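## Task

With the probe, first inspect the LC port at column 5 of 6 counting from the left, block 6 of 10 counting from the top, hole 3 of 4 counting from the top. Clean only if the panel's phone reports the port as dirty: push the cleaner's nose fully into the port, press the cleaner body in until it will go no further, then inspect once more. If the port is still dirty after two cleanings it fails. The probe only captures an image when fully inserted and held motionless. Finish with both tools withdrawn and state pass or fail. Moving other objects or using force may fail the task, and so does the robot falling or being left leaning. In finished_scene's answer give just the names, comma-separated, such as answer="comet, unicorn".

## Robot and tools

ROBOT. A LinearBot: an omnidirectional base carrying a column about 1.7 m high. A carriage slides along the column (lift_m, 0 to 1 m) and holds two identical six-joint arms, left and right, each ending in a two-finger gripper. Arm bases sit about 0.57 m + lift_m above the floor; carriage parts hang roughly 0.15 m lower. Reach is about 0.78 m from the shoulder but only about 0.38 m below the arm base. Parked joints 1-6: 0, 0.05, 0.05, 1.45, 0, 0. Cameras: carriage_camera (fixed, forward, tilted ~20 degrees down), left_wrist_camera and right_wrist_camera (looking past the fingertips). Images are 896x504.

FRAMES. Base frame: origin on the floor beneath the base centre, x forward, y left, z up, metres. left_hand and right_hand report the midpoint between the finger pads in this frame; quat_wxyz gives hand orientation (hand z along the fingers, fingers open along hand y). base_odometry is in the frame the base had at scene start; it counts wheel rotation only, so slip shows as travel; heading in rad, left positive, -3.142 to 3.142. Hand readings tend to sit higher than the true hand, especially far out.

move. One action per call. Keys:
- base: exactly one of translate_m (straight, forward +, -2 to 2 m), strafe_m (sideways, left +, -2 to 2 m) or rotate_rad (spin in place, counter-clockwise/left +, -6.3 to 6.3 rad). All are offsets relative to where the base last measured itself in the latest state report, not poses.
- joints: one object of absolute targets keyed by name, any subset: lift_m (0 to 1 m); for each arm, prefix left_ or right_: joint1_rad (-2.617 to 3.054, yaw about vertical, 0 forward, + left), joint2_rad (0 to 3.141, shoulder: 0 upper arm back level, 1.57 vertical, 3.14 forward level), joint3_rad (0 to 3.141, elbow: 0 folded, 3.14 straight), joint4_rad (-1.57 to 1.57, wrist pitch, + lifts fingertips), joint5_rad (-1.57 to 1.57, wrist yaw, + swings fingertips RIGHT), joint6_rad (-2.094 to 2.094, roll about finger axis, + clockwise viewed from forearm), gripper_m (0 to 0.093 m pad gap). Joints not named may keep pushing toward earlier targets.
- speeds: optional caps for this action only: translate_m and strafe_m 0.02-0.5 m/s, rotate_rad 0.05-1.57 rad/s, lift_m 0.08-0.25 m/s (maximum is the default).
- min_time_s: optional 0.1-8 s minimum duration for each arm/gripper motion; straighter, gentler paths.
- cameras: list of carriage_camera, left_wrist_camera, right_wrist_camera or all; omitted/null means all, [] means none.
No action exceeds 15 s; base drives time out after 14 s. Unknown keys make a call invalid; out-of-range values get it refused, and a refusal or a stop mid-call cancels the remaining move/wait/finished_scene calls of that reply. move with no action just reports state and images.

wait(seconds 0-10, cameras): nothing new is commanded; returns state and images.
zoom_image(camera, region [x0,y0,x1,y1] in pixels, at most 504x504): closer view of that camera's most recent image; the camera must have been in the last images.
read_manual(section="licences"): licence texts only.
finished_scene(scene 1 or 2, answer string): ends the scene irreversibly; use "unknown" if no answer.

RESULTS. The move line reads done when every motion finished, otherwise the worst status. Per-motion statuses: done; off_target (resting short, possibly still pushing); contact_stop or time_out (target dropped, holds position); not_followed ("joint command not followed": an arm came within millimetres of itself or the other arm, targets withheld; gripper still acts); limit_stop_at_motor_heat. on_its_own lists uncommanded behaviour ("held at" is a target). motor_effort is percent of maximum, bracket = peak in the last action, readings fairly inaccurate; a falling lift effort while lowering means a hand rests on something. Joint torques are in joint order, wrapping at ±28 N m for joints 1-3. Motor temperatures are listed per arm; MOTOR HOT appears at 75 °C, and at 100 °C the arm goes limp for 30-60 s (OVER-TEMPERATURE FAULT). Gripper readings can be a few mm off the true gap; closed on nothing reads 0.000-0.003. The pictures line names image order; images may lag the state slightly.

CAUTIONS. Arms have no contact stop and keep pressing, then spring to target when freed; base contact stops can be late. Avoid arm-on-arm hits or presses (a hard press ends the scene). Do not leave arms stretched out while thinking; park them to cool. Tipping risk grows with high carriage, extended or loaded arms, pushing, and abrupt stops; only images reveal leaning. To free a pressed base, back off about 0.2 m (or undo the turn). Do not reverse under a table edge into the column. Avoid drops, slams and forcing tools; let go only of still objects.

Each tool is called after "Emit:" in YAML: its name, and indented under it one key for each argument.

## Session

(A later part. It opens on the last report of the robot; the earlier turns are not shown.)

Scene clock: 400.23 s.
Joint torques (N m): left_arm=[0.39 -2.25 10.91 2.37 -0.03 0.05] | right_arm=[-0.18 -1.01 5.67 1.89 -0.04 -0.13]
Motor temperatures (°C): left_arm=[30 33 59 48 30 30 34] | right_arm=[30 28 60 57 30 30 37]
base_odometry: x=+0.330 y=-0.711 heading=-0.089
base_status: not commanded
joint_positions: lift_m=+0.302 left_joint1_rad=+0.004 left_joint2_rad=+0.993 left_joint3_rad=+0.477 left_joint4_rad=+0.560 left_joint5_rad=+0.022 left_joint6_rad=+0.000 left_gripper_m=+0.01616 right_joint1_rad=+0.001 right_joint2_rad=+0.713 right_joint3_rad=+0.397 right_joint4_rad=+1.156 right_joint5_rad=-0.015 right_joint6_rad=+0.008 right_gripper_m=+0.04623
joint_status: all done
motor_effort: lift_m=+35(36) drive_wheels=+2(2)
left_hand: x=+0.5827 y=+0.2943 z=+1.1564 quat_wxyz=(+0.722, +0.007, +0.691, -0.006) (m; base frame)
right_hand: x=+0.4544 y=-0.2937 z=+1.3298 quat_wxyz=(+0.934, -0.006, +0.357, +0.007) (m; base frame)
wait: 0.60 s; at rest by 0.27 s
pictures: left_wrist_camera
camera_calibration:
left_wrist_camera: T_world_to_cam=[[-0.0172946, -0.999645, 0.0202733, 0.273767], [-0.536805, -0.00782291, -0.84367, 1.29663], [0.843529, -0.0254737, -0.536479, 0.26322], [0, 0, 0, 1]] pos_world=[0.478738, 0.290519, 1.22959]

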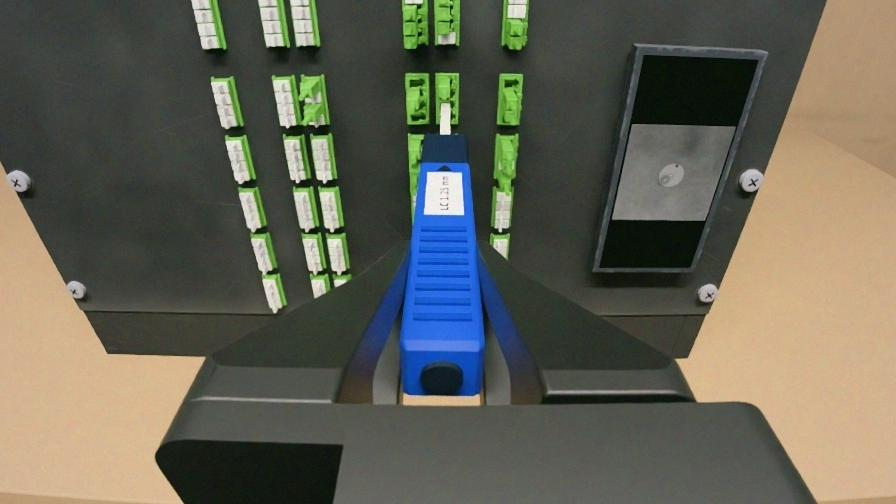

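Emit:
move:
  joints: {"left_joint1_rad":0.0145}
  cameras: []

Emit:
wait:
  seconds: 0.6
  cameras: ["left_wrist_camera"]

Emit:
zoom_image:
  camera: "left_wrist_camera"
  region: [430, 90, 460, 120]

Scene clock: 404.03 s.
Joint torques (N m): left_arm=[0.1 -2.25 10.88 2.36 -0.01 0.05] | right_arm=[-0.21 -0.92 5.72 1.9 -0.03 -0.16]
Motor temperatures (°C): left_arm=[30 33 60 48 30 30 34] | right_arm=[30 28 61 57 30 30 37]
move: done
base_odometry: x=+0.330 y=-0.711 heading=-0.089
base_status: not commanded
joint_positions: lift_m=+0.302 left_joint1_rad=+0.008 left_joint2_rad=+0.993 left_joint3_rad=+0.477 left_joint4_rad=+0.560 left_joint5_rad=+0.022 left_joint6_rad=+0.000 left_gripper_m=+0.01616 right_joint1_rad=+0.001 right_joint2_rad=+0.713 right_joint3_rad=+0.397 right_joint4_rad=+1.156 right_joint5_rad=-0.015 right_joint6_rad=+0.008 right_gripper_m=+0.04623
joint_status: all done
motor_effort: lift_m=+35(36) drive_wheels=+2(2)
left_hand: x=+0.5827 y=+0.2958 z=+1.1564 quat_wxyz=(+0.722, +0.005, +0.691, -0.005) (m; base frame)
right_hand: x=+0.4544 y=-0.2937 z=+1.3298 quat_wxyz=(+0.934, -0.006, +0.357, +0.007) (m; base frame)
pictures: none
No camera images: "cameras" was empty.

Scene clock: 404.63 s.
Joint torques (N m): left_arm=[0.17 -2.26 10.89 2.37 -0.03 0.06] | right_arm=[-0.12 -0.9 5.56 1.88 -0.04 -0.14]
Motor temperatures (°C): left_arm=[30 33 60 48 30 30 34] | right_arm=[30 28 61 57 30 30 37]
base_odometry: x=+0.330 y=-0.711 heading=-0.089
base_status: not commanded
joint_positions: lift_m=+0.302 left_joint1_rad=+0.008 left_joint2_rad=+0.993 left_joint3_rad=+0.477 left_joint4_rad=+0.560 left_joint5_rad=+0.022 left_joint6_rad=+0.000 left_gripper_m=+0.01616 right_joint1_rad=+0.001 right_joint2_rad=+0.713 right_joint3_rad=+0.397 right_joint4_rad=+1.156 right_joint5_rad=-0.015 right_joint6_rad=+0.008 right_gripper_m=+0.04623
joint_status: all done
motor_effort: lift_m=+35(36) drive_wheels=+2(2)
left_hand: x=+0.5827 y=+0.2958 z=+1.1564 quat_wxyz=(+0.722, +0.005, +0.691, -0.005) (m; base frame)
right_hand: x=+0.4544 y=-0.2937 z=+1.3298 quat_wxyz=(+0.934, -0.006, +0.357, +0.007) (m; base frame)
wait: 0.60 s; at rest by 0.27 s
pictures: left_wrist_camera
camera_calibration:
left_wrist_camera: T_world_to_cam=[[-0.0131076, -0.999707, 0.0203362, 0.27279], [-0.536764, -0.0101244, -0.843672, 1.2973], [0.843631, -0.0219742, -0.536474, 0.262154], [0, 0, 0, 1]] pos_world=[0.47876, 0.291605, 1.22959]

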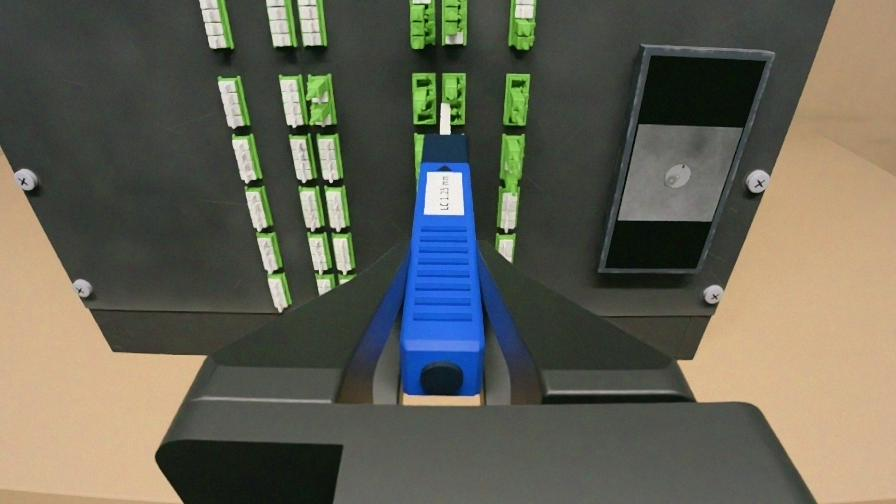

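Scaled by 16.800 from the camera's 896x504 image, which has a finer 1280x720 frame.

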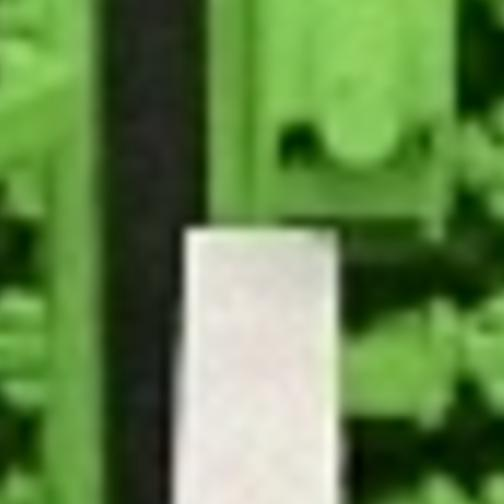

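Emit:
move:
  base: {"translate_m":-0.004}
  joints: {"left_joint1_rad":-0.001}
  speeds: {"translate_m":0.02}
  cameras: []

Emit:
wait:
  seconds: 0.6
  cameras: ["left_wrist_camera"]

Emit:
zoom_image:
  camera: "left_wrist_camera"
  region: [430, 90, 460, 120]

Scene clock: 414.20 s.
Joint torques (N m): left_arm=[-1.21 -2.25 10.93 2.36 -0.02 0.06] | right_arm=[-0.13 -1.01 5.56 1.88 -0.04 -0.16]
Motor temperatures (°C): left_arm=[30 33 60 49 30 30 34] | right_arm=[30 28 61 57 30 30 37]
move: done
base_odometry: x=+0.326 y=-0.710 heading=-0.089
base_status: done
joint_positions: lift_m=+0.302 left_joint1_rad=+0.008 left_joint2_rad=+0.993 left_joint3_rad=+0.477 left_joint4_rad=+0.560 left_joint5_rad=+0.022 left_joint6_rad=+0.000 left_gripper_m=+0.01616 right_joint1_rad=+0.001 right_joint2_rad=+0.713 right_joint3_rad=+0.397 right_joint4_rad=+1.156 right_joint5_rad=-0.015 right_joint6_rad=+0.008 right_gripper_m=+0.04623
joint_status: all done
motor_effort: lift_m=+35(36) drive_wheels=+2(12)
left_hand: x=+0.5827 y=+0.2958 z=+1.1564 quat_wxyz=(+0.722, +0.005, +0.691, -0.005) (m; base frame)
right_hand: x=+0.4544 y=-0.2937 z=+1.3298 quat_wxyz=(+0.934, -0.006, +0.357, +0.007) (m; base frame)
pictures: none
No camera images: "cameras" was empty.

Scene clock: 414.80 s.
Joint torques (N m): left_arm=[-1.24 -2.25 10.85 2.37 -0.02 0.05] | right_arm=[-0.06 -1.09 5.61 1.87 -0.03 -0.13]
Motor temperatures (°C): left_arm=[30 33 60 49 30 30 34] | right_arm=[30 28 61 57 30 30 37]
base_odometry: x=+0.326 y=-0.710 heading=-0.089
base_status: done
joint_positions: lift_m=+0.302 left_joint1_rad=+0.008 left_joint2_rad=+0.993 left_joint3_rad=+0.477 left_joint4_rad=+0.560 left_joint5_rad=+0.022 left_joint6_rad=+0.000 left_gripper_m=+0.01616 right_joint1_rad=+0.001 right_joint2_rad=+0.713 right_joint3_rad=+0.397 right_joint4_rad=+1.156 right_joint5_rad=-0.015 right_joint6_rad=+0.008 right_gripper_m=+0.04623
joint_status: all done
motor_effort: lift_m=+35(36) drive_wheels=+1(12)
left_hand: x=+0.5827 y=+0.2958 z=+1.1564 quat_wxyz=(+0.722, +0.005, +0.691, -0.005) (m; base frame)
right_hand: x=+0.4544 y=-0.2937 z=+1.3298 quat_wxyz=(+0.934, -0.006, +0.357, +0.007) (m; base frame)
wait: 0.60 s; at rest by 0.27 s
pictures: left_wrist_camera
camera_calibration:
left_wrist_camera: T_world_to_cam=[[-0.0131076, -0.999707, 0.0203362, 0.27279], [-0.536764, -0.0101244, -0.843672, 1.2973], [0.843631, -0.0219742, -0.536474, 0.262154], [0, 0, 0, 1]] pos_world=[0.47876, 0.291605, 1.22959]

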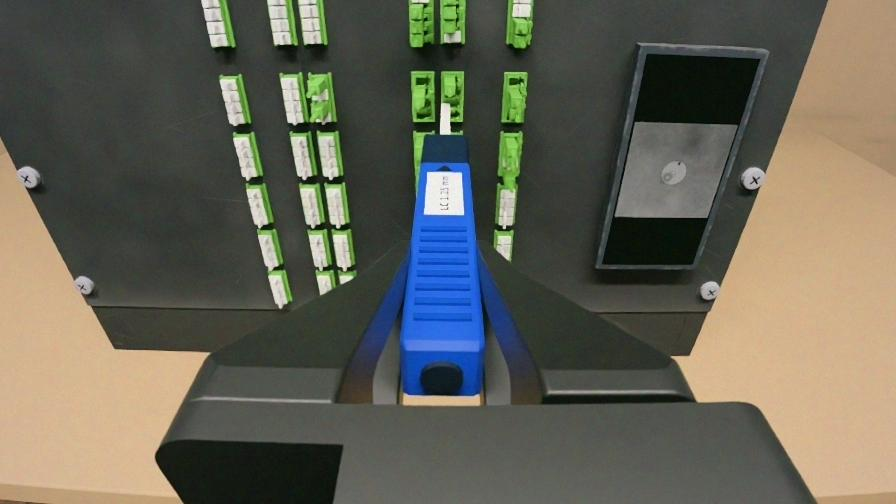

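Scaled by 16.800 from the camera's 896x504 image, which has a finer 1280x720 frame.

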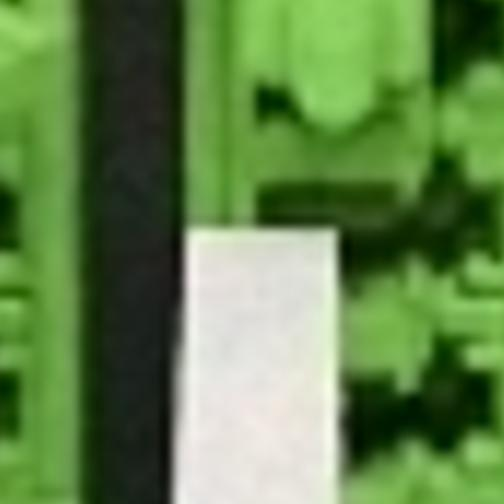

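Emit:
move:
  joints: {"left_joint1_rad":-0.0025}
  cameras: []

Emit:
wait:
  seconds: 0.6
  cameras: ["left_wrist_camera"]

Emit:
zoom_image:
  camera: "left_wrist_camera"
  region: [430, 90, 460, 120]

Scene clock: 417.70 s.
Joint torques (N m): left_arm=[-1.01 -2.28 10.89 2.36 -0.02 0.06] | right_arm=[-0.18 -1.01 5.61 1.88 -0.05 -0.15]
Motor temperatures (°C): left_arm=[30 33 60 49 30 30 34] | right_arm=[30 28 61 57 30 30 37]
move: done
base_odometry: x=+0.326 y=-0.710 heading=-0.089
base_status: not commanded
joint_positions: lift_m=+0.302 left_joint1_rad=+0.004 left_joint2_rad=+0.993 left_joint3_rad=+0.477 left_joint4_rad=+0.560 left_joint5_rad=+0.022 left_joint6_rad=+0.000 left_gripper_m=+0.01616 right_joint1_rad=+0.001 right_joint2_rad=+0.713 right_joint3_rad=+0.397 right_joint4_rad=+1.156 right_joint5_rad=-0.015 right_joint6_rad=+0.008 right_gripper_m=+0.04623
joint_status: all done
motor_effort: lift_m=+35(36) drive_wheels=+1(1)
left_hand: x=+0.5827 y=+0.2944 z=+1.1564 quat_wxyz=(+0.722, +0.006, +0.691, -0.006) (m; base frame)
right_hand: x=+0.4544 y=-0.2937 z=+1.3298 quat_wxyz=(+0.934, -0.006, +0.357, +0.007) (m; base frame)
pictures: none
No camera images: "cameras" was empty.

Scene clock: 418.30 s.
Joint torques (N m): left_arm=[-1.03 -2.29 10.88 2.37 -0.03 0.06] | right_arm=[-0.13 -1.02 5.65 1.89 -0.07 -0.15]
Motor temperatures (°C): left_arm=[30 33 60 49 30 30 34] | right_arm=[30 28 61 57 30 30 37]
base_odometry: x=+0.326 y=-0.710 heading=-0.089
base_status: not commanded
joint_positions: lift_m=+0.302 left_joint1_rad=+0.004 left_joint2_rad=+0.993 left_joint3_rad=+0.477 left_joint4_rad=+0.560 left_joint5_rad=+0.022 left_joint6_rad=+0.000 left_gripper_m=+0.01616 right_joint1_rad=+0.001 right_joint2_rad=+0.713 right_joint3_rad=+0.397 right_joint4_rad=+1.156 right_joint5_rad=-0.015 right_joint6_rad=+0.008 right_gripper_m=+0.04623
joint_status: all done
motor_effort: lift_m=+36(36) drive_wheels=+1(1)
left_hand: x=+0.5827 y=+0.2944 z=+1.1564 quat_wxyz=(+0.722, +0.006, +0.691, -0.006) (m; base frame)
right_hand: x=+0.4544 y=-0.2937 z=+1.3298 quat_wxyz=(+0.934, -0.006, +0.357, +0.007) (m; base frame)
wait: 0.60 s; at rest by 0.27 s
pictures: left_wrist_camera
camera_calibration:
left_wrist_camera: T_world_to_cam=[[-0.0169342, -0.999651, 0.0202811, 0.273686], [-0.536806, -0.00802292, -0.843667, 1.29669], [0.843536, -0.0251739, -0.536483, 0.263136], [0, 0, 0, 1]] pos_world=[0.478739, 0.290617, 1.22959]

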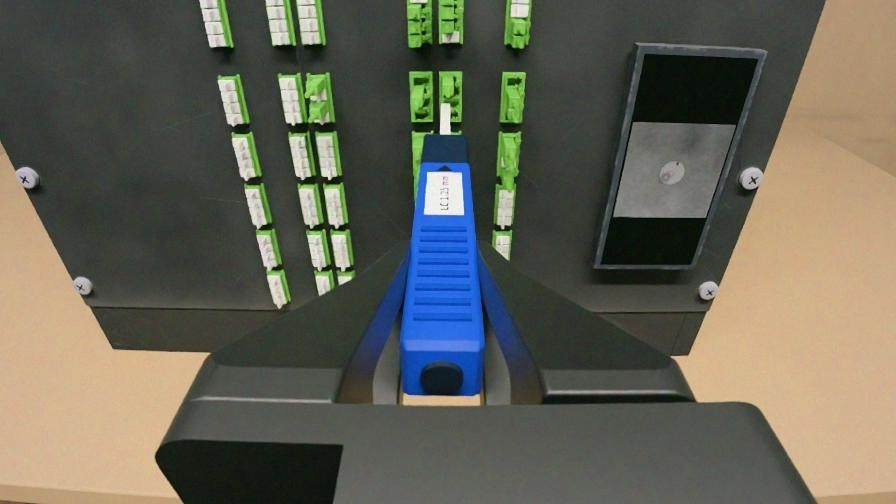

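Scaled by 16.800 from the camera's 896x504 image, which has a finer 1280x720 frame.

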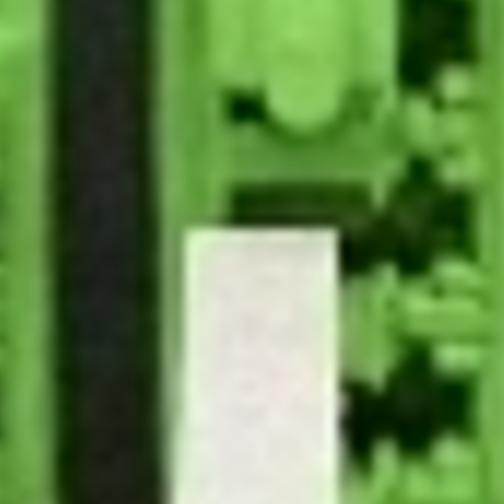

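Emit:
move:
  joints: {"left_joint1_rad":-0.0055}
  cameras: []

Emit:
wait:
  seconds: 0.6
  cameras: ["left_wrist_camera"]

Emit:
zoom_image:
  camera: "left_wrist_camera"
  region: [430, 90, 460, 120]

Scene clock: 423.93 s.
Joint torques (N m): left_arm=[-0.98 -2.26 10.88 2.36 -0.02 0.05] | right_arm=[-0.12 -1.09 5.56 1.89 -0.02 -0.15]
Motor temperatures (°C): left_arm=[30 33 60 49 30 30 34] | right_arm=[30 28 61 56 30 30 37]
move: done
base_odometry: x=+0.326 y=-0.710 heading=-0.089
base_status: not commanded
joint_positions: lift_m=+0.302 left_joint1_rad=+0.001 left_joint2_rad=+0.993 left_joint3_rad=+0.477 left_joint4_rad=+0.560 left_joint5_rad=+0.022 left_joint6_rad=+0.000 left_gripper_m=+0.01616 right_joint1_rad=+0.001 right_joint2_rad=+0.713 right_joint3_rad=+0.397 right_joint4_rad=+1.156 right_joint5_rad=-0.015 right_joint6_rad=+0.008 right_gripper_m=+0.04623
joint_status: all done
motor_effort: lift_m=+34(36) drive_wheels=+1(1)
left_hand: x=+0.5827 y=+0.2934 z=+1.1564 quat_wxyz=(+0.722, +0.007, +0.691, -0.007) (m; base frame)
right_hand: x=+0.4544 y=-0.2937 z=+1.3298 quat_wxyz=(+0.934, -0.006, +0.357, +0.007) (m; base frame)
pictures: none
No camera images: "cameras" was empty.

Scene clock: 424.53 s.
Joint torques (N m): left_arm=[-1.03 -2.25 10.88 2.37 -0.03 0.05] | right_arm=[-0.13 -1.01 5.63 1.9 -0.08 -0.15]
Motor temperatures (°C): left_arm=[30 33 60 49 30 30 34] | right_arm=[30 28 61 56 30 30 37]
base_odometry: x=+0.326 y=-0.710 heading=-0.089
base_status: not commanded
joint_positions: lift_m=+0.302 left_joint1_rad=+0.001 left_joint2_rad=+0.993 left_joint3_rad=+0.477 left_joint4_rad=+0.560 left_joint5_rad=+0.022 left_joint6_rad=+0.000 left_gripper_m=+0.01616 right_joint1_rad=+0.001 right_joint2_rad=+0.713 right_joint3_rad=+0.397 right_joint4_rad=+1.156 right_joint5_rad=-0.015 right_joint6_rad=+0.008 right_gripper_m=+0.04623
joint_status: all done
motor_effort: lift_m=+35(36) drive_wheels=+1(1)
left_hand: x=+0.5827 y=+0.2934 z=+1.1564 quat_wxyz=(+0.722, +0.007, +0.691, -0.007) (m; base frame)
right_hand: x=+0.4544 y=-0.2937 z=+1.3298 quat_wxyz=(+0.934, -0.006, +0.357, +0.007) (m; base frame)
wait: 0.60 s; at rest by 0.27 s
pictures: left_wrist_camera
camera_calibration:
left_wrist_camera: T_world_to_cam=[[-0.0196264, -0.999601, 0.0203342, 0.274203], [-0.536843, -0.00662149, -0.843656, 1.29627], [0.843454, -0.0274742, -0.536498, 0.263856], [0, 0, 0, 1]] pos_world=[0.478725, 0.289926, 1.22959]

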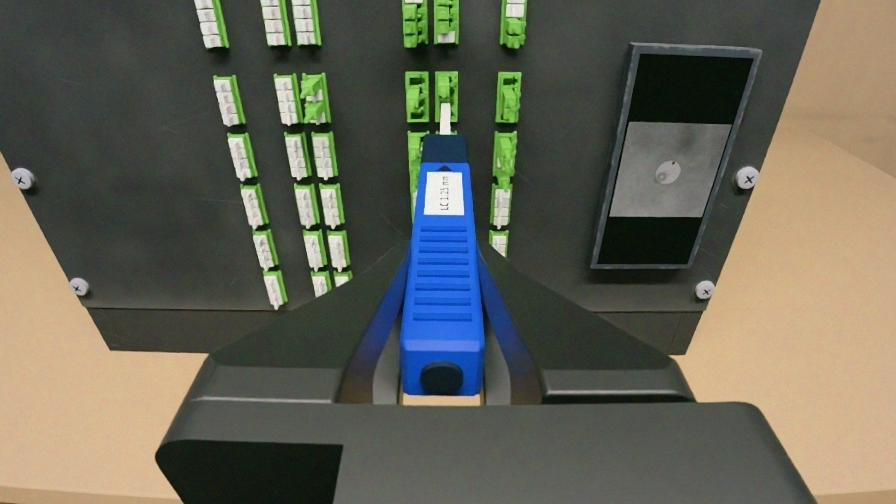

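Scaled by 16.800 from the camera's 896x504 image, which has a finer 1280x720 frame.

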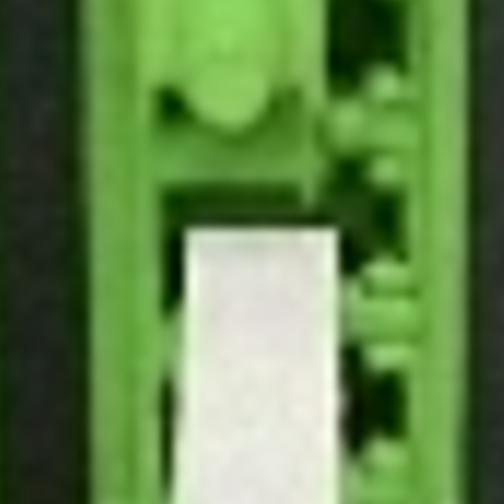

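Emit:
move:
  joints: {"left_joint5_rad":0.018}
  cameras: []

Emit:
wait:
  seconds: 0.6
  cameras: ["left_wrist_camera"]

Emit:
zoom_image:
  camera: "left_wrist_camera"
  region: [430, 90, 460, 120]

Scene clock: 428.33 s.
Joint torques (N m): left_arm=[-1.06 -2.24 10.88 2.36 -0.06 0.06] | right_arm=[-0.14 -0.92 5.61 1.88 -0.04 -0.16]
Motor temperatures (°C): left_arm=[30 33 60 49 30 30 34] | right_arm=[30 28 61 56 30 30 37]
move: done
base_odometry: x=+0.326 y=-0.710 heading=-0.089
base_status: not commanded
joint_positions: lift_m=+0.302 left_joint1_rad=+0.001 left_joint2_rad=+0.993 left_joint3_rad=+0.477 left_joint4_rad=+0.560 left_joint5_rad=+0.022 left_joint6_rad=+0.000 left_gripper_m=+0.01616 right_joint1_rad=+0.001 right_joint2_rad=+0.713 right_joint3_rad=+0.397 right_joint4_rad=+1.156 right_joint5_rad=-0.015 right_joint6_rad=+0.008 right_gripper_m=+0.04623
joint_status: all done
motor_effort: lift_m=+36(36) drive_wheels=+1(1)
left_hand: x=+0.5827 y=+0.2934 z=+1.1564 quat_wxyz=(+0.722, +0.007, +0.691, -0.007) (m; base frame)
right_hand: x=+0.4544 y=-0.2937 z=+1.3298 quat_wxyz=(+0.934, -0.006, +0.357, +0.007) (m; base frame)
pictures: none
No camera images: "cameras" was empty.

Scene clock: 428.93 s.
Joint torques (N m): left_arm=[-1.05 -2.25 10.86 2.37 -0.06 0.06] | right_arm=[-0.14 -1.03 5.5 1.87 -0.03 -0.17]
Motor temperatures (°C): left_arm=[30 33 60 49 30 30 34] | right_arm=[30 28 61 56 30 30 37]
base_odometry: x=+0.326 y=-0.710 heading=-0.089
base_status: not commanded
joint_positions: lift_m=+0.302 left_joint1_rad=+0.001 left_joint2_rad=+0.993 left_joint3_rad=+0.477 left_joint4_rad=+0.560 left_joint5_rad=+0.022 left_joint6_rad=+0.000 left_gripper_m=+0.01616 right_joint1_rad=+0.001 right_joint2_rad=+0.713 right_joint3_rad=+0.397 right_joint4_rad=+1.156 right_joint5_rad=-0.015 right_joint6_rad=+0.008 right_gripper_m=+0.04623
joint_status: all done
motor_effort: lift_m=+35(36) drive_wheels=+1(1)
left_hand: x=+0.5827 y=+0.2934 z=+1.1564 quat_wxyz=(+0.722, +0.007, +0.691, -0.007) (m; base frame)
right_hand: x=+0.4544 y=-0.2937 z=+1.3298 quat_wxyz=(+0.934, -0.006, +0.357, +0.007) (m; base frame)
wait: 0.60 s; at rest by 0.27 s
pictures: left_wrist_camera
camera_calibration:
left_wrist_camera: T_world_to_cam=[[-0.0196264, -0.999601, 0.0203342, 0.274203], [-0.536843, -0.00662149, -0.843656, 1.29627], [0.843454, -0.0274742, -0.536498, 0.263856], [0, 0, 0, 1]] pos_world=[0.478725, 0.289926, 1.22959]

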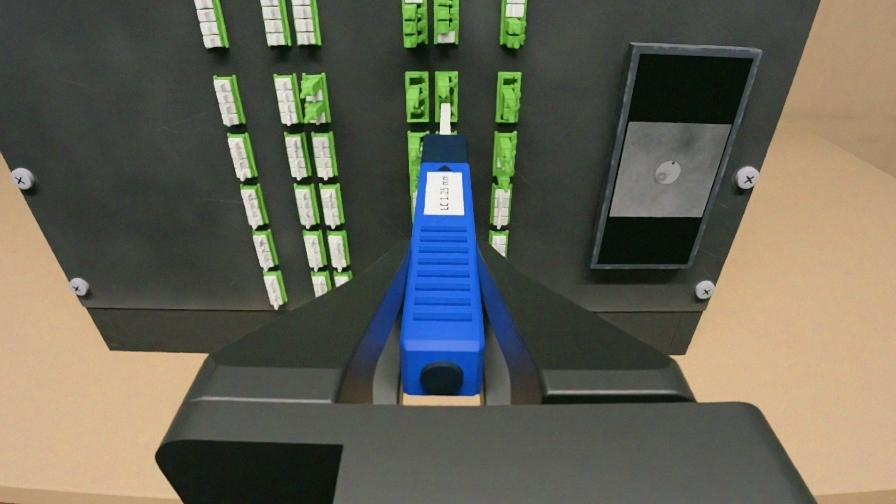

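Scaled by 16.800 from the camera's 896x504 image, which has a finer 1280x720 frame.

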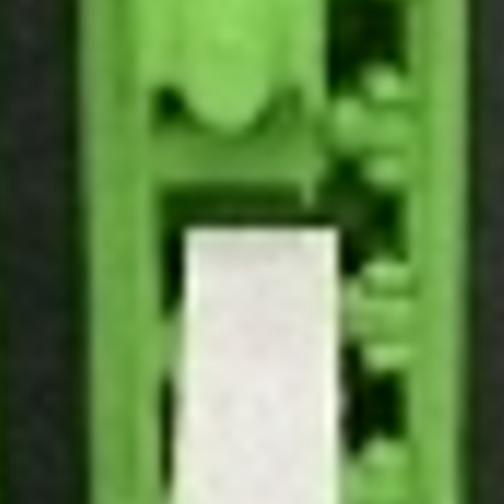

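Emit:
move:
  joints: {"left_joint5_rad":0.012}
  cameras: []

Emit:
wait:
  seconds: 0.6
  cameras: ["left_wrist_camera"]

Emit:
zoom_image:
  camera: "left_wrist_camera"
  region: [430, 90, 460, 120]

Scene clock: 430.93 s.
Joint torques (N m): left_arm=[-1.02 -2.28 10.89 2.37 -0.11 0.05] | right_arm=[-0.14 -1.11 5.63 1.87 -0.02 -0.16]
Motor temperatures (°C): left_arm=[30 33 60 49 30 30 34] | right_arm=[30 28 61 56 30 30 37]
move: done
base_odometry: x=+0.326 y=-0.710 heading=-0.089
base_status: not commanded
joint_positions: lift_m=+0.302 left_joint1_rad=+0.001 left_joint2_rad=+0.993 left_joint3_rad=+0.477 left_joint4_rad=+0.560 left_joint5_rad=+0.020 left_joint6_rad=+0.000 left_gripper_m=+0.01616 right_joint1_rad=+0.001 right_joint2_rad=+0.713 right_joint3_rad=+0.397 right_joint4_rad=+1.156 right_joint5_rad=-0.015 right_joint6_rad=+0.008 right_gripper_m=+0.04623
joint_status: all done
motor_effort: lift_m=+35(35) drive_wheels=+1(1)
left_hand: x=+0.5827 y=+0.2937 z=+1.1564 quat_wxyz=(+0.722, +0.007, +0.691, -0.007) (m; base frame)
right_hand: x=+0.4544 y=-0.2937 z=+1.3298 quat_wxyz=(+0.934, -0.006, +0.357, +0.007) (m; base frame)
pictures: none
No camera images: "cameras" was empty.

Scene clock: 431.53 s.
Joint torques (N m): left_arm=[-1.05 -2.24 10.91 2.37 -0.1 0.05] | right_arm=[-0.13 -1.06 5.6 1.89 -0.03 -0.17]
Motor temperatures (°C): left_arm=[30 33 60 49 30 30 34] | right_arm=[30 28 61 56 30 30 37]
base_odometry: x=+0.326 y=-0.710 heading=-0.089
base_status: not commanded
joint_positions: lift_m=+0.302 left_joint1_rad=+0.001 left_joint2_rad=+0.993 left_joint3_rad=+0.477 left_joint4_rad=+0.560 left_joint5_rad=+0.020 left_joint6_rad=+0.000 left_gripper_m=+0.01616 right_joint1_rad=+0.001 right_joint2_rad=+0.713 right_joint3_rad=+0.397 right_joint4_rad=+1.156 right_joint5_rad=-0.015 right_joint6_rad=+0.008 right_gripper_m=+0.04623
joint_status: all done
motor_effort: lift_m=+34(35) drive_wheels=+1(1)
left_hand: x=+0.5827 y=+0.2938 z=+1.1564 quat_wxyz=(+0.722, +0.007, +0.691, -0.006) (m; base frame)
right_hand: x=+0.4544 y=-0.2937 z=+1.3298 quat_wxyz=(+0.934, -0.006, +0.357, +0.007) (m; base frame)
wait: 0.60 s; at rest by 0.27 s
pictures: left_wrist_camera
camera_calibration:
left_wrist_camera: T_world_to_cam=[[-0.0176855, -0.999635, 0.0204033, 0.273293], [-0.536806, -0.0077228, -0.84367, 1.2966], [0.84352, -0.0258734, -0.536474, 0.263323], [0, 0, 0, 1]] pos_world=[0.478735, 0.29002, 1.22959]

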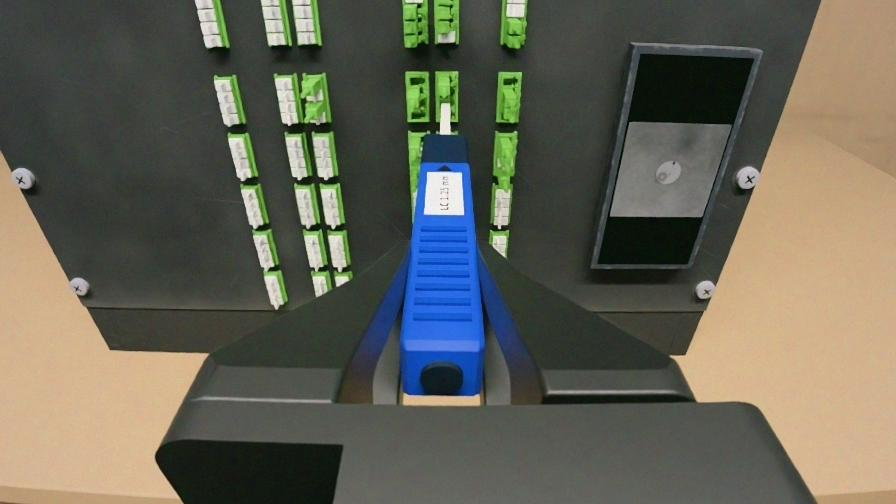

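Scaled by 16.800 from the camera's 896x504 image, which has a finer 1280x720 frame.

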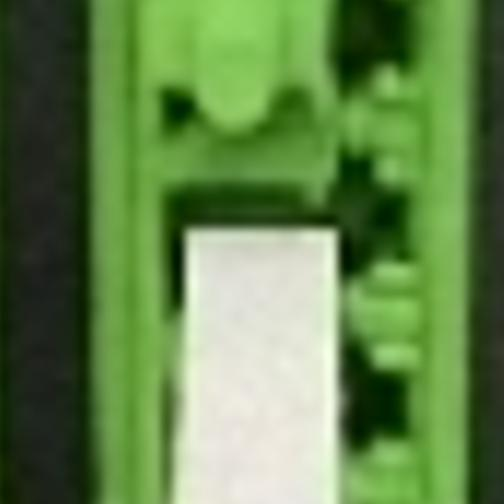

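Emit:
move:
  joints: {"left_joint5_rad":0.0105}
  base: {"translate_m":0.0025}
  speeds: {"translate_m":0.02}
  cameras: []

Emit:
wait:
  seconds: 0.6
  cameras: ["left_wrist_camera"]

Emit:
zoom_image:
  camera: "left_wrist_camera"
  region: [430, 90, 460, 120]

Scene clock: 434.70 s.
Joint torques (N m): left_arm=[-1.03 -2.28 10.91 2.37 -0.09 0.05] | right_arm=[-0.12 -1.02 5.56 1.86 -0.04 -0.14]
Motor temperatures (°C): left_arm=[30 33 60 49 30 30 34] | right_arm=[30 28 61 56 30 30 37]
move: done
base_odometry: x=+0.328 y=-0.711 heading=-0.089
base_status: done
joint_positions: lift_m=+0.302 left_joint1_rad=+0.001 left_joint2_rad=+0.993 left_joint3_rad=+0.477 left_joint4_rad=+0.560 left_joint5_rad=+0.018 left_joint6_rad=+0.000 left_gripper_m=+0.01616 right_joint1_rad=+0.001 right_joint2_rad=+0.713 right_joint3_rad=+0.397 right_joint4_rad=+1.156 right_joint5_rad=-0.015 right_joint6_rad=+0.008 right_gripper_m=+0.04623
joint_status: all done
motor_effort: lift_m=+34(36) drive_wheels=+2(13)
left_hand: x=+0.5827 y=+0.2941 z=+1.1565 quat_wxyz=(+0.722, +0.006, +0.691, -0.006) (m; base frame)
right_hand: x=+0.4544 y=-0.2937 z=+1.3298 quat_wxyz=(+0.934, -0.006, +0.357, +0.007) (m; base frame)
pictures: none
No camera images: "cameras" was empty.

Scene clock: 435.30 s.
Joint torques (N m): left_arm=[-1.02 -2.32 10.93 2.36 -0.1 0.05] | right_arm=[-0.2 -1.01 5.61 1.89 -0.03 -0.14]
Motor temperatures (°C): left_arm=[30 33 60 49 30 30 34] | right_arm=[30 28 61 56 30 30 37]
base_odometry: x=+0.328 y=-0.711 heading=-0.089
base_status: done
joint_positions: lift_m=+0.302 left_joint1_rad=+0.001 left_joint2_rad=+0.993 left_joint3_rad=+0.477 left_joint4_rad=+0.560 left_joint5_rad=+0.018 left_joint6_rad=+0.000 left_gripper_m=+0.01616 right_joint1_rad=+0.001 right_joint2_rad=+0.713 right_joint3_rad=+0.397 right_joint4_rad=+1.156 right_joint5_rad=-0.015 right_joint6_rad=+0.008 right_gripper_m=+0.04623
joint_status: all done
motor_effort: lift_m=+34(36) drive_wheels=+2(13)
left_hand: x=+0.5827 y=+0.2941 z=+1.1565 quat_wxyz=(+0.722, +0.006, +0.691, -0.006) (m; base frame)
right_hand: x=+0.4544 y=-0.2937 z=+1.3298 quat_wxyz=(+0.934, -0.006, +0.357, +0.007) (m; base frame)
wait: 0.60 s; at rest by 0.27 s
pictures: left_wrist_camera
camera_calibration:
left_wrist_camera: T_world_to_cam=[[-0.0157549, -0.999666, 0.0204685, 0.272388], [-0.536436, -0.00882472, -0.843895, 1.29705], [0.843794, -0.0242756, -0.536118, 0.262423], [0, 0, 0, 1]] pos_world=[0.478645, 0.290114, 1.22969]

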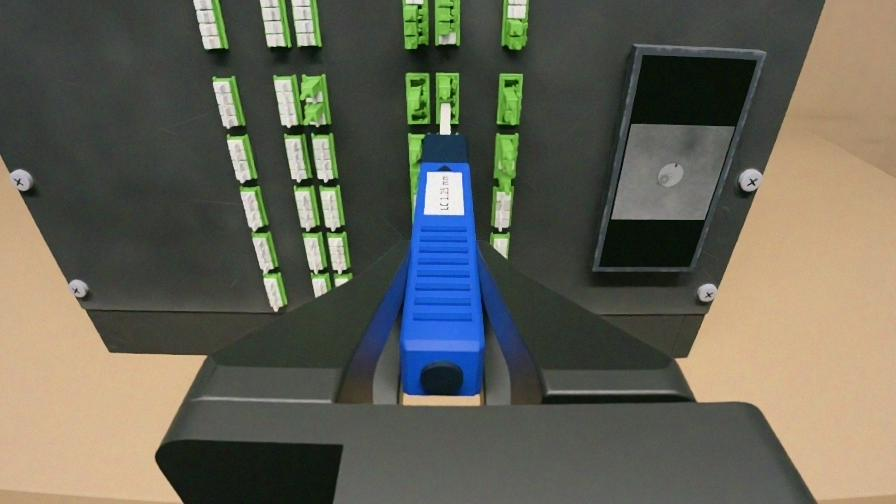

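Scaled by 16.800 from the camera's 896x504 image, which has a finer 1280x720 frame.

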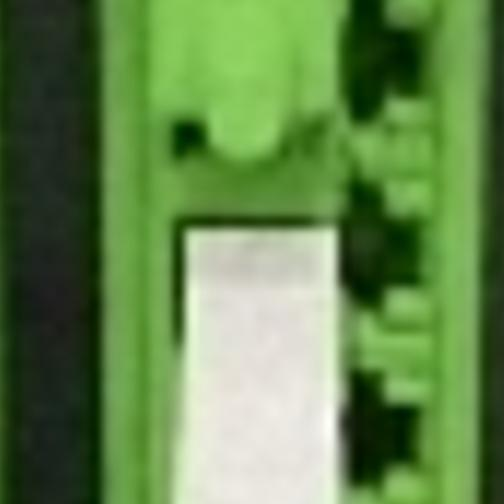

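Emit:
move:
  joints: {"left_joint5_rad":0.0092}
  base: {"translate_m":0.001}
  speeds: {"translate_m":0.02}
  cameras: []

Emit:
wait:
  seconds: 0.6
  cameras: ["left_wrist_camera"]

Emit:
zoom_image:
  camera: "left_wrist_camera"
  region: [430, 90, 460, 120]

Scene clock: 438.57 s.
Joint torques (N m): left_arm=[-1.01 -2.28 10.89 2.38 -0.1 0.06] | right_arm=[-0.08 -1.11 5.67 1.83 -0.04 -0.17]
Motor temperatures (°C): left_arm=[30 33 60 50 30 30 34] | right_arm=[30 28 61 56 30 30 37]
move: done
base_odometry: x=+0.329 y=-0.711 heading=-0.090
base_status: done
joint_positions: lift_m=+0.302 left_joint1_rad=+0.001 left_joint2_rad=+0.993 left_joint3_rad=+0.477 left_joint4_rad=+0.560 left_joint5_rad=+0.017 left_joint6_rad=+0.000 left_gripper_m=+0.01616 right_joint1_rad=+0.001 right_joint2_rad=+0.713 right_joint3_rad=+0.397 right_joint4_rad=+1.156 right_joint5_rad=-0.015 right_joint6_rad=+0.008 right_gripper_m=+0.04623
joint_status: all done
motor_effort: lift_m=+35(36) drive_wheels=+2(10)
left_hand: x=+0.5827 y=+0.2943 z=+1.1565 quat_wxyz=(+0.722, +0.006, +0.691, -0.005) (m; base frame)
right_hand: x=+0.4543 y=-0.2937 z=+1.3299 quat_wxyz=(+0.934, -0.006, +0.357, +0.007) (m; base frame)
pictures: none
No camera images: "cameras" was empty.

Scene clock: 439.17 s.
Joint torques (N m): left_arm=[-1.03 -2.24 10.86 2.36 -0.09 0.05] | right_arm=[-0.08 -0.95 5.56 1.88 -0.05 -0.16]
Motor temperatures (°C): left_arm=[30 33 60 50 30 30 34] | right_arm=[30 28 61 56 30 30 37]
base_odometry: x=+0.329 y=-0.711 heading=-0.090
base_status: done
joint_positions: lift_m=+0.302 left_joint1_rad=+0.001 left_joint2_rad=+0.993 left_joint3_rad=+0.477 left_joint4_rad=+0.560 left_joint5_rad=+0.016 left_joint6_rad=+0.000 left_gripper_m=+0.01616 right_joint1_rad=+0.001 right_joint2_rad=+0.713 right_joint3_rad=+0.397 right_joint4_rad=+1.156 right_joint5_rad=-0.015 right_joint6_rad=+0.008 right_gripper_m=+0.04623
joint_status: all done
motor_effort: lift_m=+35(36) drive_wheels=+2(10)
left_hand: x=+0.5827 y=+0.2943 z=+1.1565 quat_wxyz=(+0.722, +0.005, +0.691, -0.005) (m; base frame)
right_hand: x=+0.4544 y=-0.2937 z=+1.3298 quat_wxyz=(+0.934, -0.006, +0.357, +0.007) (m; base frame)
wait: 0.60 s; at rest by 0.27 s
pictures: left_wrist_camera
camera_calibration:
left_wrist_camera: T_world_to_cam=[[-0.01426, -0.999686, 0.0205849, 0.271731], [-0.536438, -0.00972471, -0.843883, 1.29731], [0.843819, -0.0230763, -0.536131, 0.262077], [0, 0, 0, 1]] pos_world=[0.478654, 0.290309, 1.22969]

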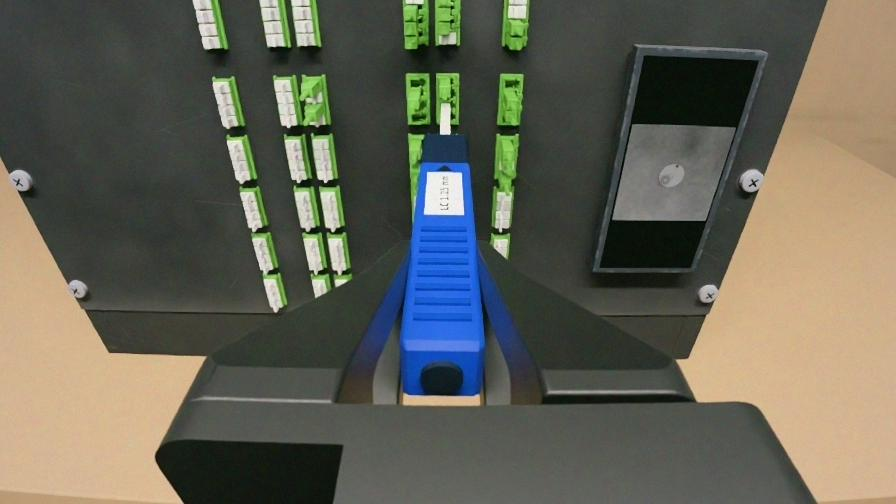

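Scaled by 16.800 from the camera's 896x504 image, which has a finer 1280x720 frame.

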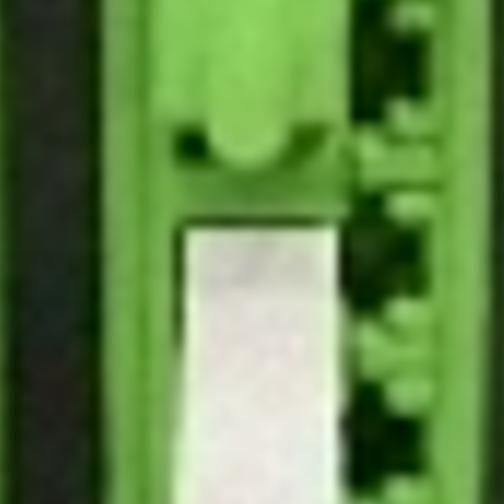

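Emit:
move:
  joints: {"left_joint5_rad":0.008,"lift_m":0.3011}
  base: {"translate_m":0.001}
  speeds: {"translate_m":0.02}
  cameras: []

Emit:
wait:
  seconds: 0.6
  cameras: ["left_wrist_camera"]

Emit:
zoom_image:
  camera: "left_wrist_camera"
  region: [430, 90, 460, 120]

Scene clock: 442.73 s.
Joint torques (N m): left_arm=[-1.02 -2.28 10.85 2.36 -0.1 0.06] | right_arm=[-0.1 -0.91 5.67 1.95 -0.05 -0.16]
Motor temperatures (°C): left_arm=[30 33 60 50 30 30 34] | right_arm=[30 28 61 55 30 30 37]
move: done
base_odometry: x=+0.330 y=-0.711 heading=-0.090
base_status: done
joint_positions: lift_m=+0.301 left_joint1_rad=+0.001 left_joint2_rad=+0.993 left_joint3_rad=+0.477 left_joint4_rad=+0.560 left_joint5_rad=+0.016 left_joint6_rad=+0.000 left_gripper_m=+0.01616 right_joint1_rad=+0.001 right_joint2_rad=+0.713 right_joint3_rad=+0.397 right_joint4_rad=+1.156 right_joint5_rad=-0.015 right_joint6_rad=+0.008 right_gripper_m=+0.04623
joint_status: all done
motor_effort: lift_m=+35(35) drive_wheels=+2(11)
left_hand: x=+0.5827 y=+0.2945 z=+1.1562 quat_wxyz=(+0.722, +0.005, +0.691, -0.005) (m; base frame)
right_hand: x=+0.4544 y=-0.2937 z=+1.3296 quat_wxyz=(+0.934, -0.006, +0.357, +0.007) (m; base frame)
pictures: none
No camera images: "cameras" was empty.

Scene clock: 443.33 s.
Joint torques (N m): left_arm=[-1.02 -2.19 10.86 2.36 -0.1 0.06] | right_arm=[-0.17 -0.98 5.49 1.87 -0.04 -0.14]
Motor temperatures (°C): left_arm=[30 33 60 50 30 30 34] | right_arm=[30 28 61 55 30 30 37]
base_odometry: x=+0.330 y=-0.711 heading=-0.090
base_status: done
joint_positions: lift_m=+0.301 left_joint1_rad=+0.001 left_joint2_rad=+0.993 left_joint3_rad=+0.477 left_joint4_rad=+0.560 left_joint5_rad=+0.015 left_joint6_rad=+0.000 left_gripper_m=+0.01616 right_joint1_rad=+0.001 right_joint2_rad=+0.713 right_joint3_rad=+0.397 right_joint4_rad=+1.156 right_joint5_rad=-0.015 right_joint6_rad=+0.008 right_gripper_m=+0.04623
joint_status: all done
motor_effort: lift_m=+33(35) drive_wheels=+2(11)
left_hand: x=+0.5827 y=+0.2945 z=+1.1562 quat_wxyz=(+0.722, +0.005, +0.691, -0.005) (m; base frame)
right_hand: x=+0.4544 y=-0.2937 z=+1.3296 quat_wxyz=(+0.934, -0.006, +0.357, +0.007) (m; base frame)
wait: 0.60 s; at rest by 0.27 s
pictures: left_wrist_camera
camera_calibration:
left_wrist_camera: T_world_to_cam=[[-0.0130936, -0.999703, 0.0205546, 0.271217], [-0.536392, -0.0103259, -0.843906, 1.29724], [0.843868, -0.0220751, -0.536097, 0.261555], [0, 0, 0, 1]] pos_world=[0.47866, 0.290305, 1.22939]

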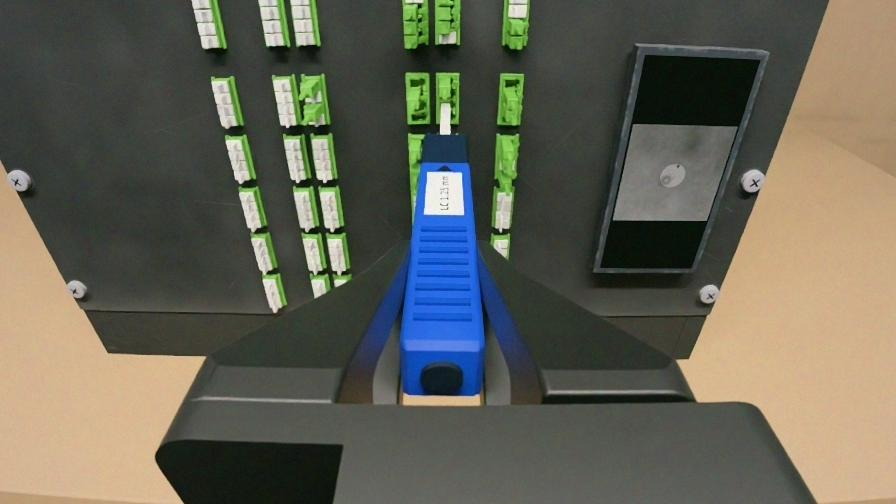

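Scaled by 16.800 from the camera's 896x504 image, which has a finer 1280x720 frame.

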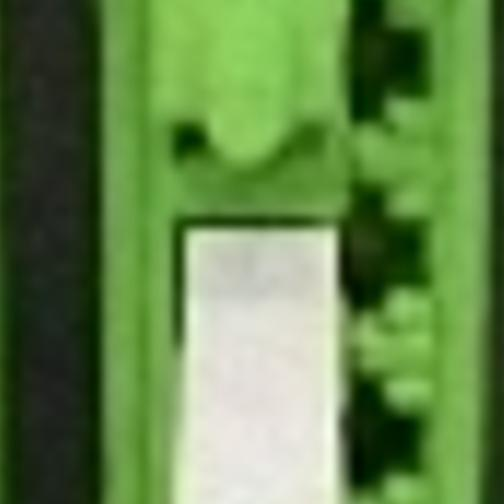

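Emit:
move:
  joints: {"left_joint5_rad":0.0063}
  base: {"translate_m":0.001}
  speeds: {"translate_m":0.02}
  cameras: []

Emit:
wait:
  seconds: 0.6
  cameras: ["left_wrist_camera"]

Emit:
zoom_image:
  camera: "left_wrist_camera"
  region: [430, 90, 460, 120]

Scene clock: 446.17 s.
Joint torques (N m): left_arm=[-1.01 -2.29 10.92 2.37 -0.1 0.06] | right_arm=[-0.05 -0.9 5.56 1.86 -0.05 -0.16]
Motor temperatures (°C): left_arm=[30 33 60 50 30 30 34] | right_arm=[30 28 61 55 30 30 37]
move: done
base_odometry: x=+0.331 y=-0.711 heading=-0.090
base_status: done
joint_positions: lift_m=+0.301 left_joint1_rad=+0.001 left_joint2_rad=+0.993 left_joint3_rad=+0.477 left_joint4_rad=+0.560 left_joint5_rad=+0.014 left_joint6_rad=+0.000 left_gripper_m=+0.01616 right_joint1_rad=+0.001 right_joint2_rad=+0.713 right_joint3_rad=+0.397 right_joint4_rad=+1.156 right_joint5_rad=-0.015 right_joint6_rad=+0.008 right_gripper_m=+0.04623
joint_status: all done
motor_effort: lift_m=+34(35) drive_wheels=+2(8)
left_hand: x=+0.5827 y=+0.2947 z=+1.1562 quat_wxyz=(+0.722, +0.005, +0.691, -0.004) (m; base frame)
right_hand: x=+0.4543 y=-0.2937 z=+1.3297 quat_wxyz=(+0.934, -0.006, +0.357, +0.007) (m; base frame)
pictures: none
No camera images: "cameras" was empty.

Scene clock: 446.77 s.
Joint torques (N m): left_arm=[-1.01 -2.25 10.96 2.36 -0.09 0.05] | right_arm=[-0.1 -0.99 5.53 1.87 -0.03 -0.17]
Motor temperatures (°C): left_arm=[30 33 60 50 30 30 34] | right_arm=[30 28 61 55 30 30 37]
base_odometry: x=+0.331 y=-0.711 heading=-0.090
base_status: done
joint_positions: lift_m=+0.301 left_joint1_rad=+0.001 left_joint2_rad=+0.993 left_joint3_rad=+0.477 left_joint4_rad=+0.560 left_joint5_rad=+0.014 left_joint6_rad=+0.000 left_gripper_m=+0.01616 right_joint1_rad=+0.001 right_joint2_rad=+0.713 right_joint3_rad=+0.397 right_joint4_rad=+1.156 right_joint5_rad=-0.015 right_joint6_rad=+0.008 right_gripper_m=+0.04623
joint_status: all done
motor_effort: lift_m=+33(35) drive_wheels=+2(8)
left_hand: x=+0.5827 y=+0.2948 z=+1.1562 quat_wxyz=(+0.722, +0.004, +0.691, -0.004) (m; base frame)
right_hand: x=+0.4544 y=-0.2937 z=+1.3296 quat_wxyz=(+0.934, -0.006, +0.357, +0.007) (m; base frame)
wait: 0.60 s; at rest by 0.27 s
pictures: left_wrist_camera
camera_calibration:
left_wrist_camera: T_world_to_cam=[[-0.0115986, -0.999719, 0.020671, 0.270558], [-0.53639, -0.0112259, -0.843895, 1.29749], [0.84389, -0.0208757, -0.536109, 0.261208], [0, 0, 0, 1]] pos_world=[0.478668, 0.2905, 1.22939]

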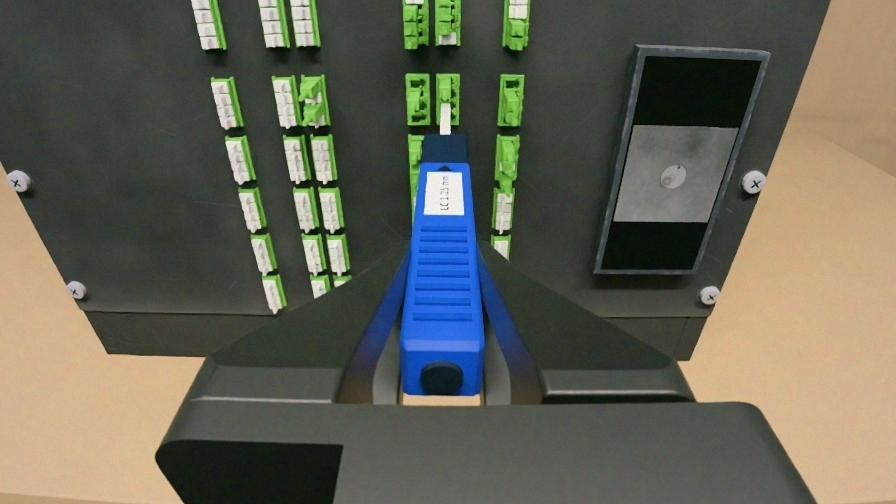

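Scaled by 16.800 from the camera's 896x504 image, which has a finer 1280x720 frame.

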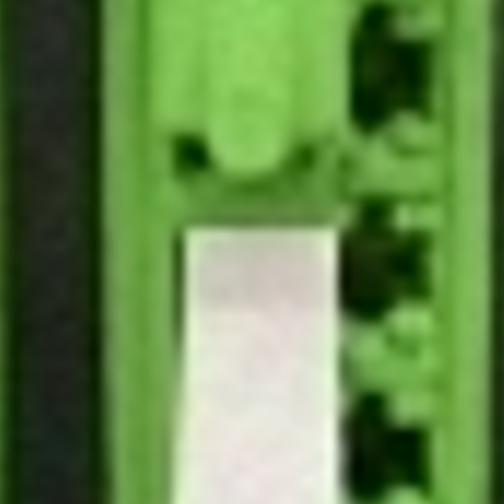

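Emit:
move:
  joints: {"left_joint5_rad":0.0053,"lift_m":0.3006}
  base: {"translate_m":0.001}
  speeds: {"translate_m":0.02}
  cameras: []

Emit:
wait:
  seconds: 0.6
  cameras: ["left_wrist_camera"]

Emit:
zoom_image:
  camera: "left_wrist_camera"
  region: [430, 90, 460, 120]

Scene clock: 451.47 s.
Joint torques (N m): left_arm=[-1.01 -2.24 10.86 2.35 -0.1 0.05] | right_arm=[-0.18 -0.98 5.74 1.88 -0.05 -0.15]
Motor temperatures (°C): left_arm=[30 33 61 50 30 30 34] | right_arm=[30 28 61 55 30 30 37]
move: done
base_odometry: x=+0.332 y=-0.711 heading=-0.090
base_status: done
joint_positions: lift_m=+0.301 left_joint1_rad=+0.001 left_joint2_rad=+0.993 left_joint3_rad=+0.477 left_joint4_rad=+0.561 left_joint5_rad=+0.013 left_joint6_rad=+0.000 left_gripper_m=+0.01616 right_joint1_rad=+0.001 right_joint2_rad=+0.713 right_joint3_rad=+0.397 right_joint4_rad=+1.155 right_joint5_rad=-0.015 right_joint6_rad=+0.008 right_gripper_m=+0.04623
joint_status: all done
motor_effort: lift_m=+34(35) drive_wheels=+0(11)
left_hand: x=+0.5827 y=+0.2949 z=+1.1558 quat_wxyz=(+0.723, +0.004, +0.691, -0.004) (m; base frame)
right_hand: x=+0.4545 y=-0.2937 z=+1.3289 quat_wxyz=(+0.934, -0.006, +0.358, +0.007) (m; base frame)
pictures: none
No camera images: "cameras" was empty.

Scene clock: 452.07 s.
Joint torques (N m): left_arm=[-1.06 -2.22 10.88 2.37 -0.09 0.06] | right_arm=[-0.2 -0.98 5.71 1.92 -0.03 -0.15]
Motor temperatures (°C): left_arm=[30 33 61 50 30 30 34] | right_arm=[30 28 61 55 30 30 37]
base_odometry: x=+0.332 y=-0.711 heading=-0.090
base_status: done
joint_positions: lift_m=+0.301 left_joint1_rad=+0.001 left_joint2_rad=+0.993 left_joint3_rad=+0.477 left_joint4_rad=+0.561 left_joint5_rad=+0.013 left_joint6_rad=+0.000 left_gripper_m=+0.01616 right_joint1_rad=+0.001 right_joint2_rad=+0.713 right_joint3_rad=+0.397 right_joint4_rad=+1.156 right_joint5_rad=-0.015 right_joint6_rad=+0.008 right_gripper_m=+0.04623
joint_status: all done
motor_effort: lift_m=+35(35) drive_wheels=+2(11)
left_hand: x=+0.5827 y=+0.2949 z=+1.1558 quat_wxyz=(+0.723, +0.004, +0.691, -0.004) (m; base frame)
right_hand: x=+0.4544 y=-0.2937 z=+1.3291 quat_wxyz=(+0.934, -0.006, +0.357, +0.007) (m; base frame)
wait: 0.60 s; at rest by 0.27 s
pictures: left_wrist_camera
camera_calibration:
left_wrist_camera: T_world_to_cam=[[-0.0108853, -0.999727, 0.0206829, 0.27021], [-0.536084, -0.0116259, -0.844085, 1.29736], [0.844095, -0.0202759, -0.535811, 0.260351], [0, 0, 0, 1]] pos_world=[0.478671, 0.290498, 1.22899]

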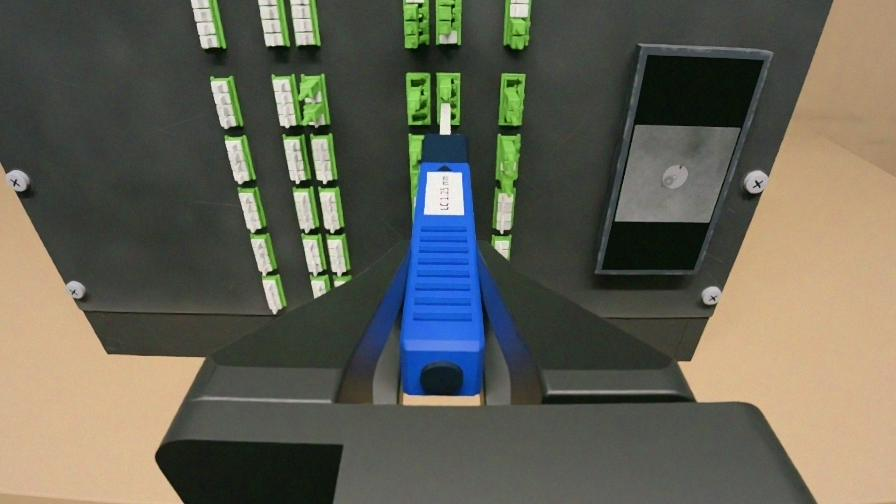

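Scaled by 16.800 from the camera's 896x504 image, which has a finer 1280x720 frame.

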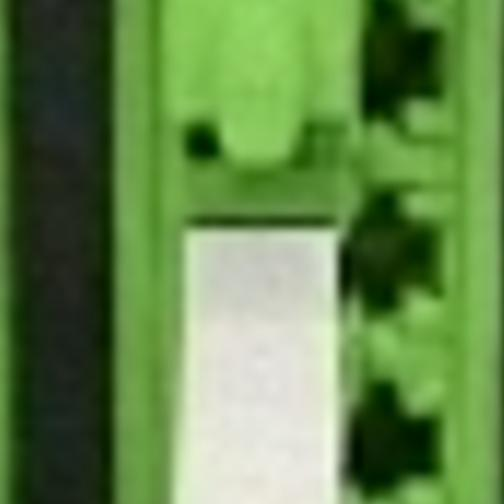

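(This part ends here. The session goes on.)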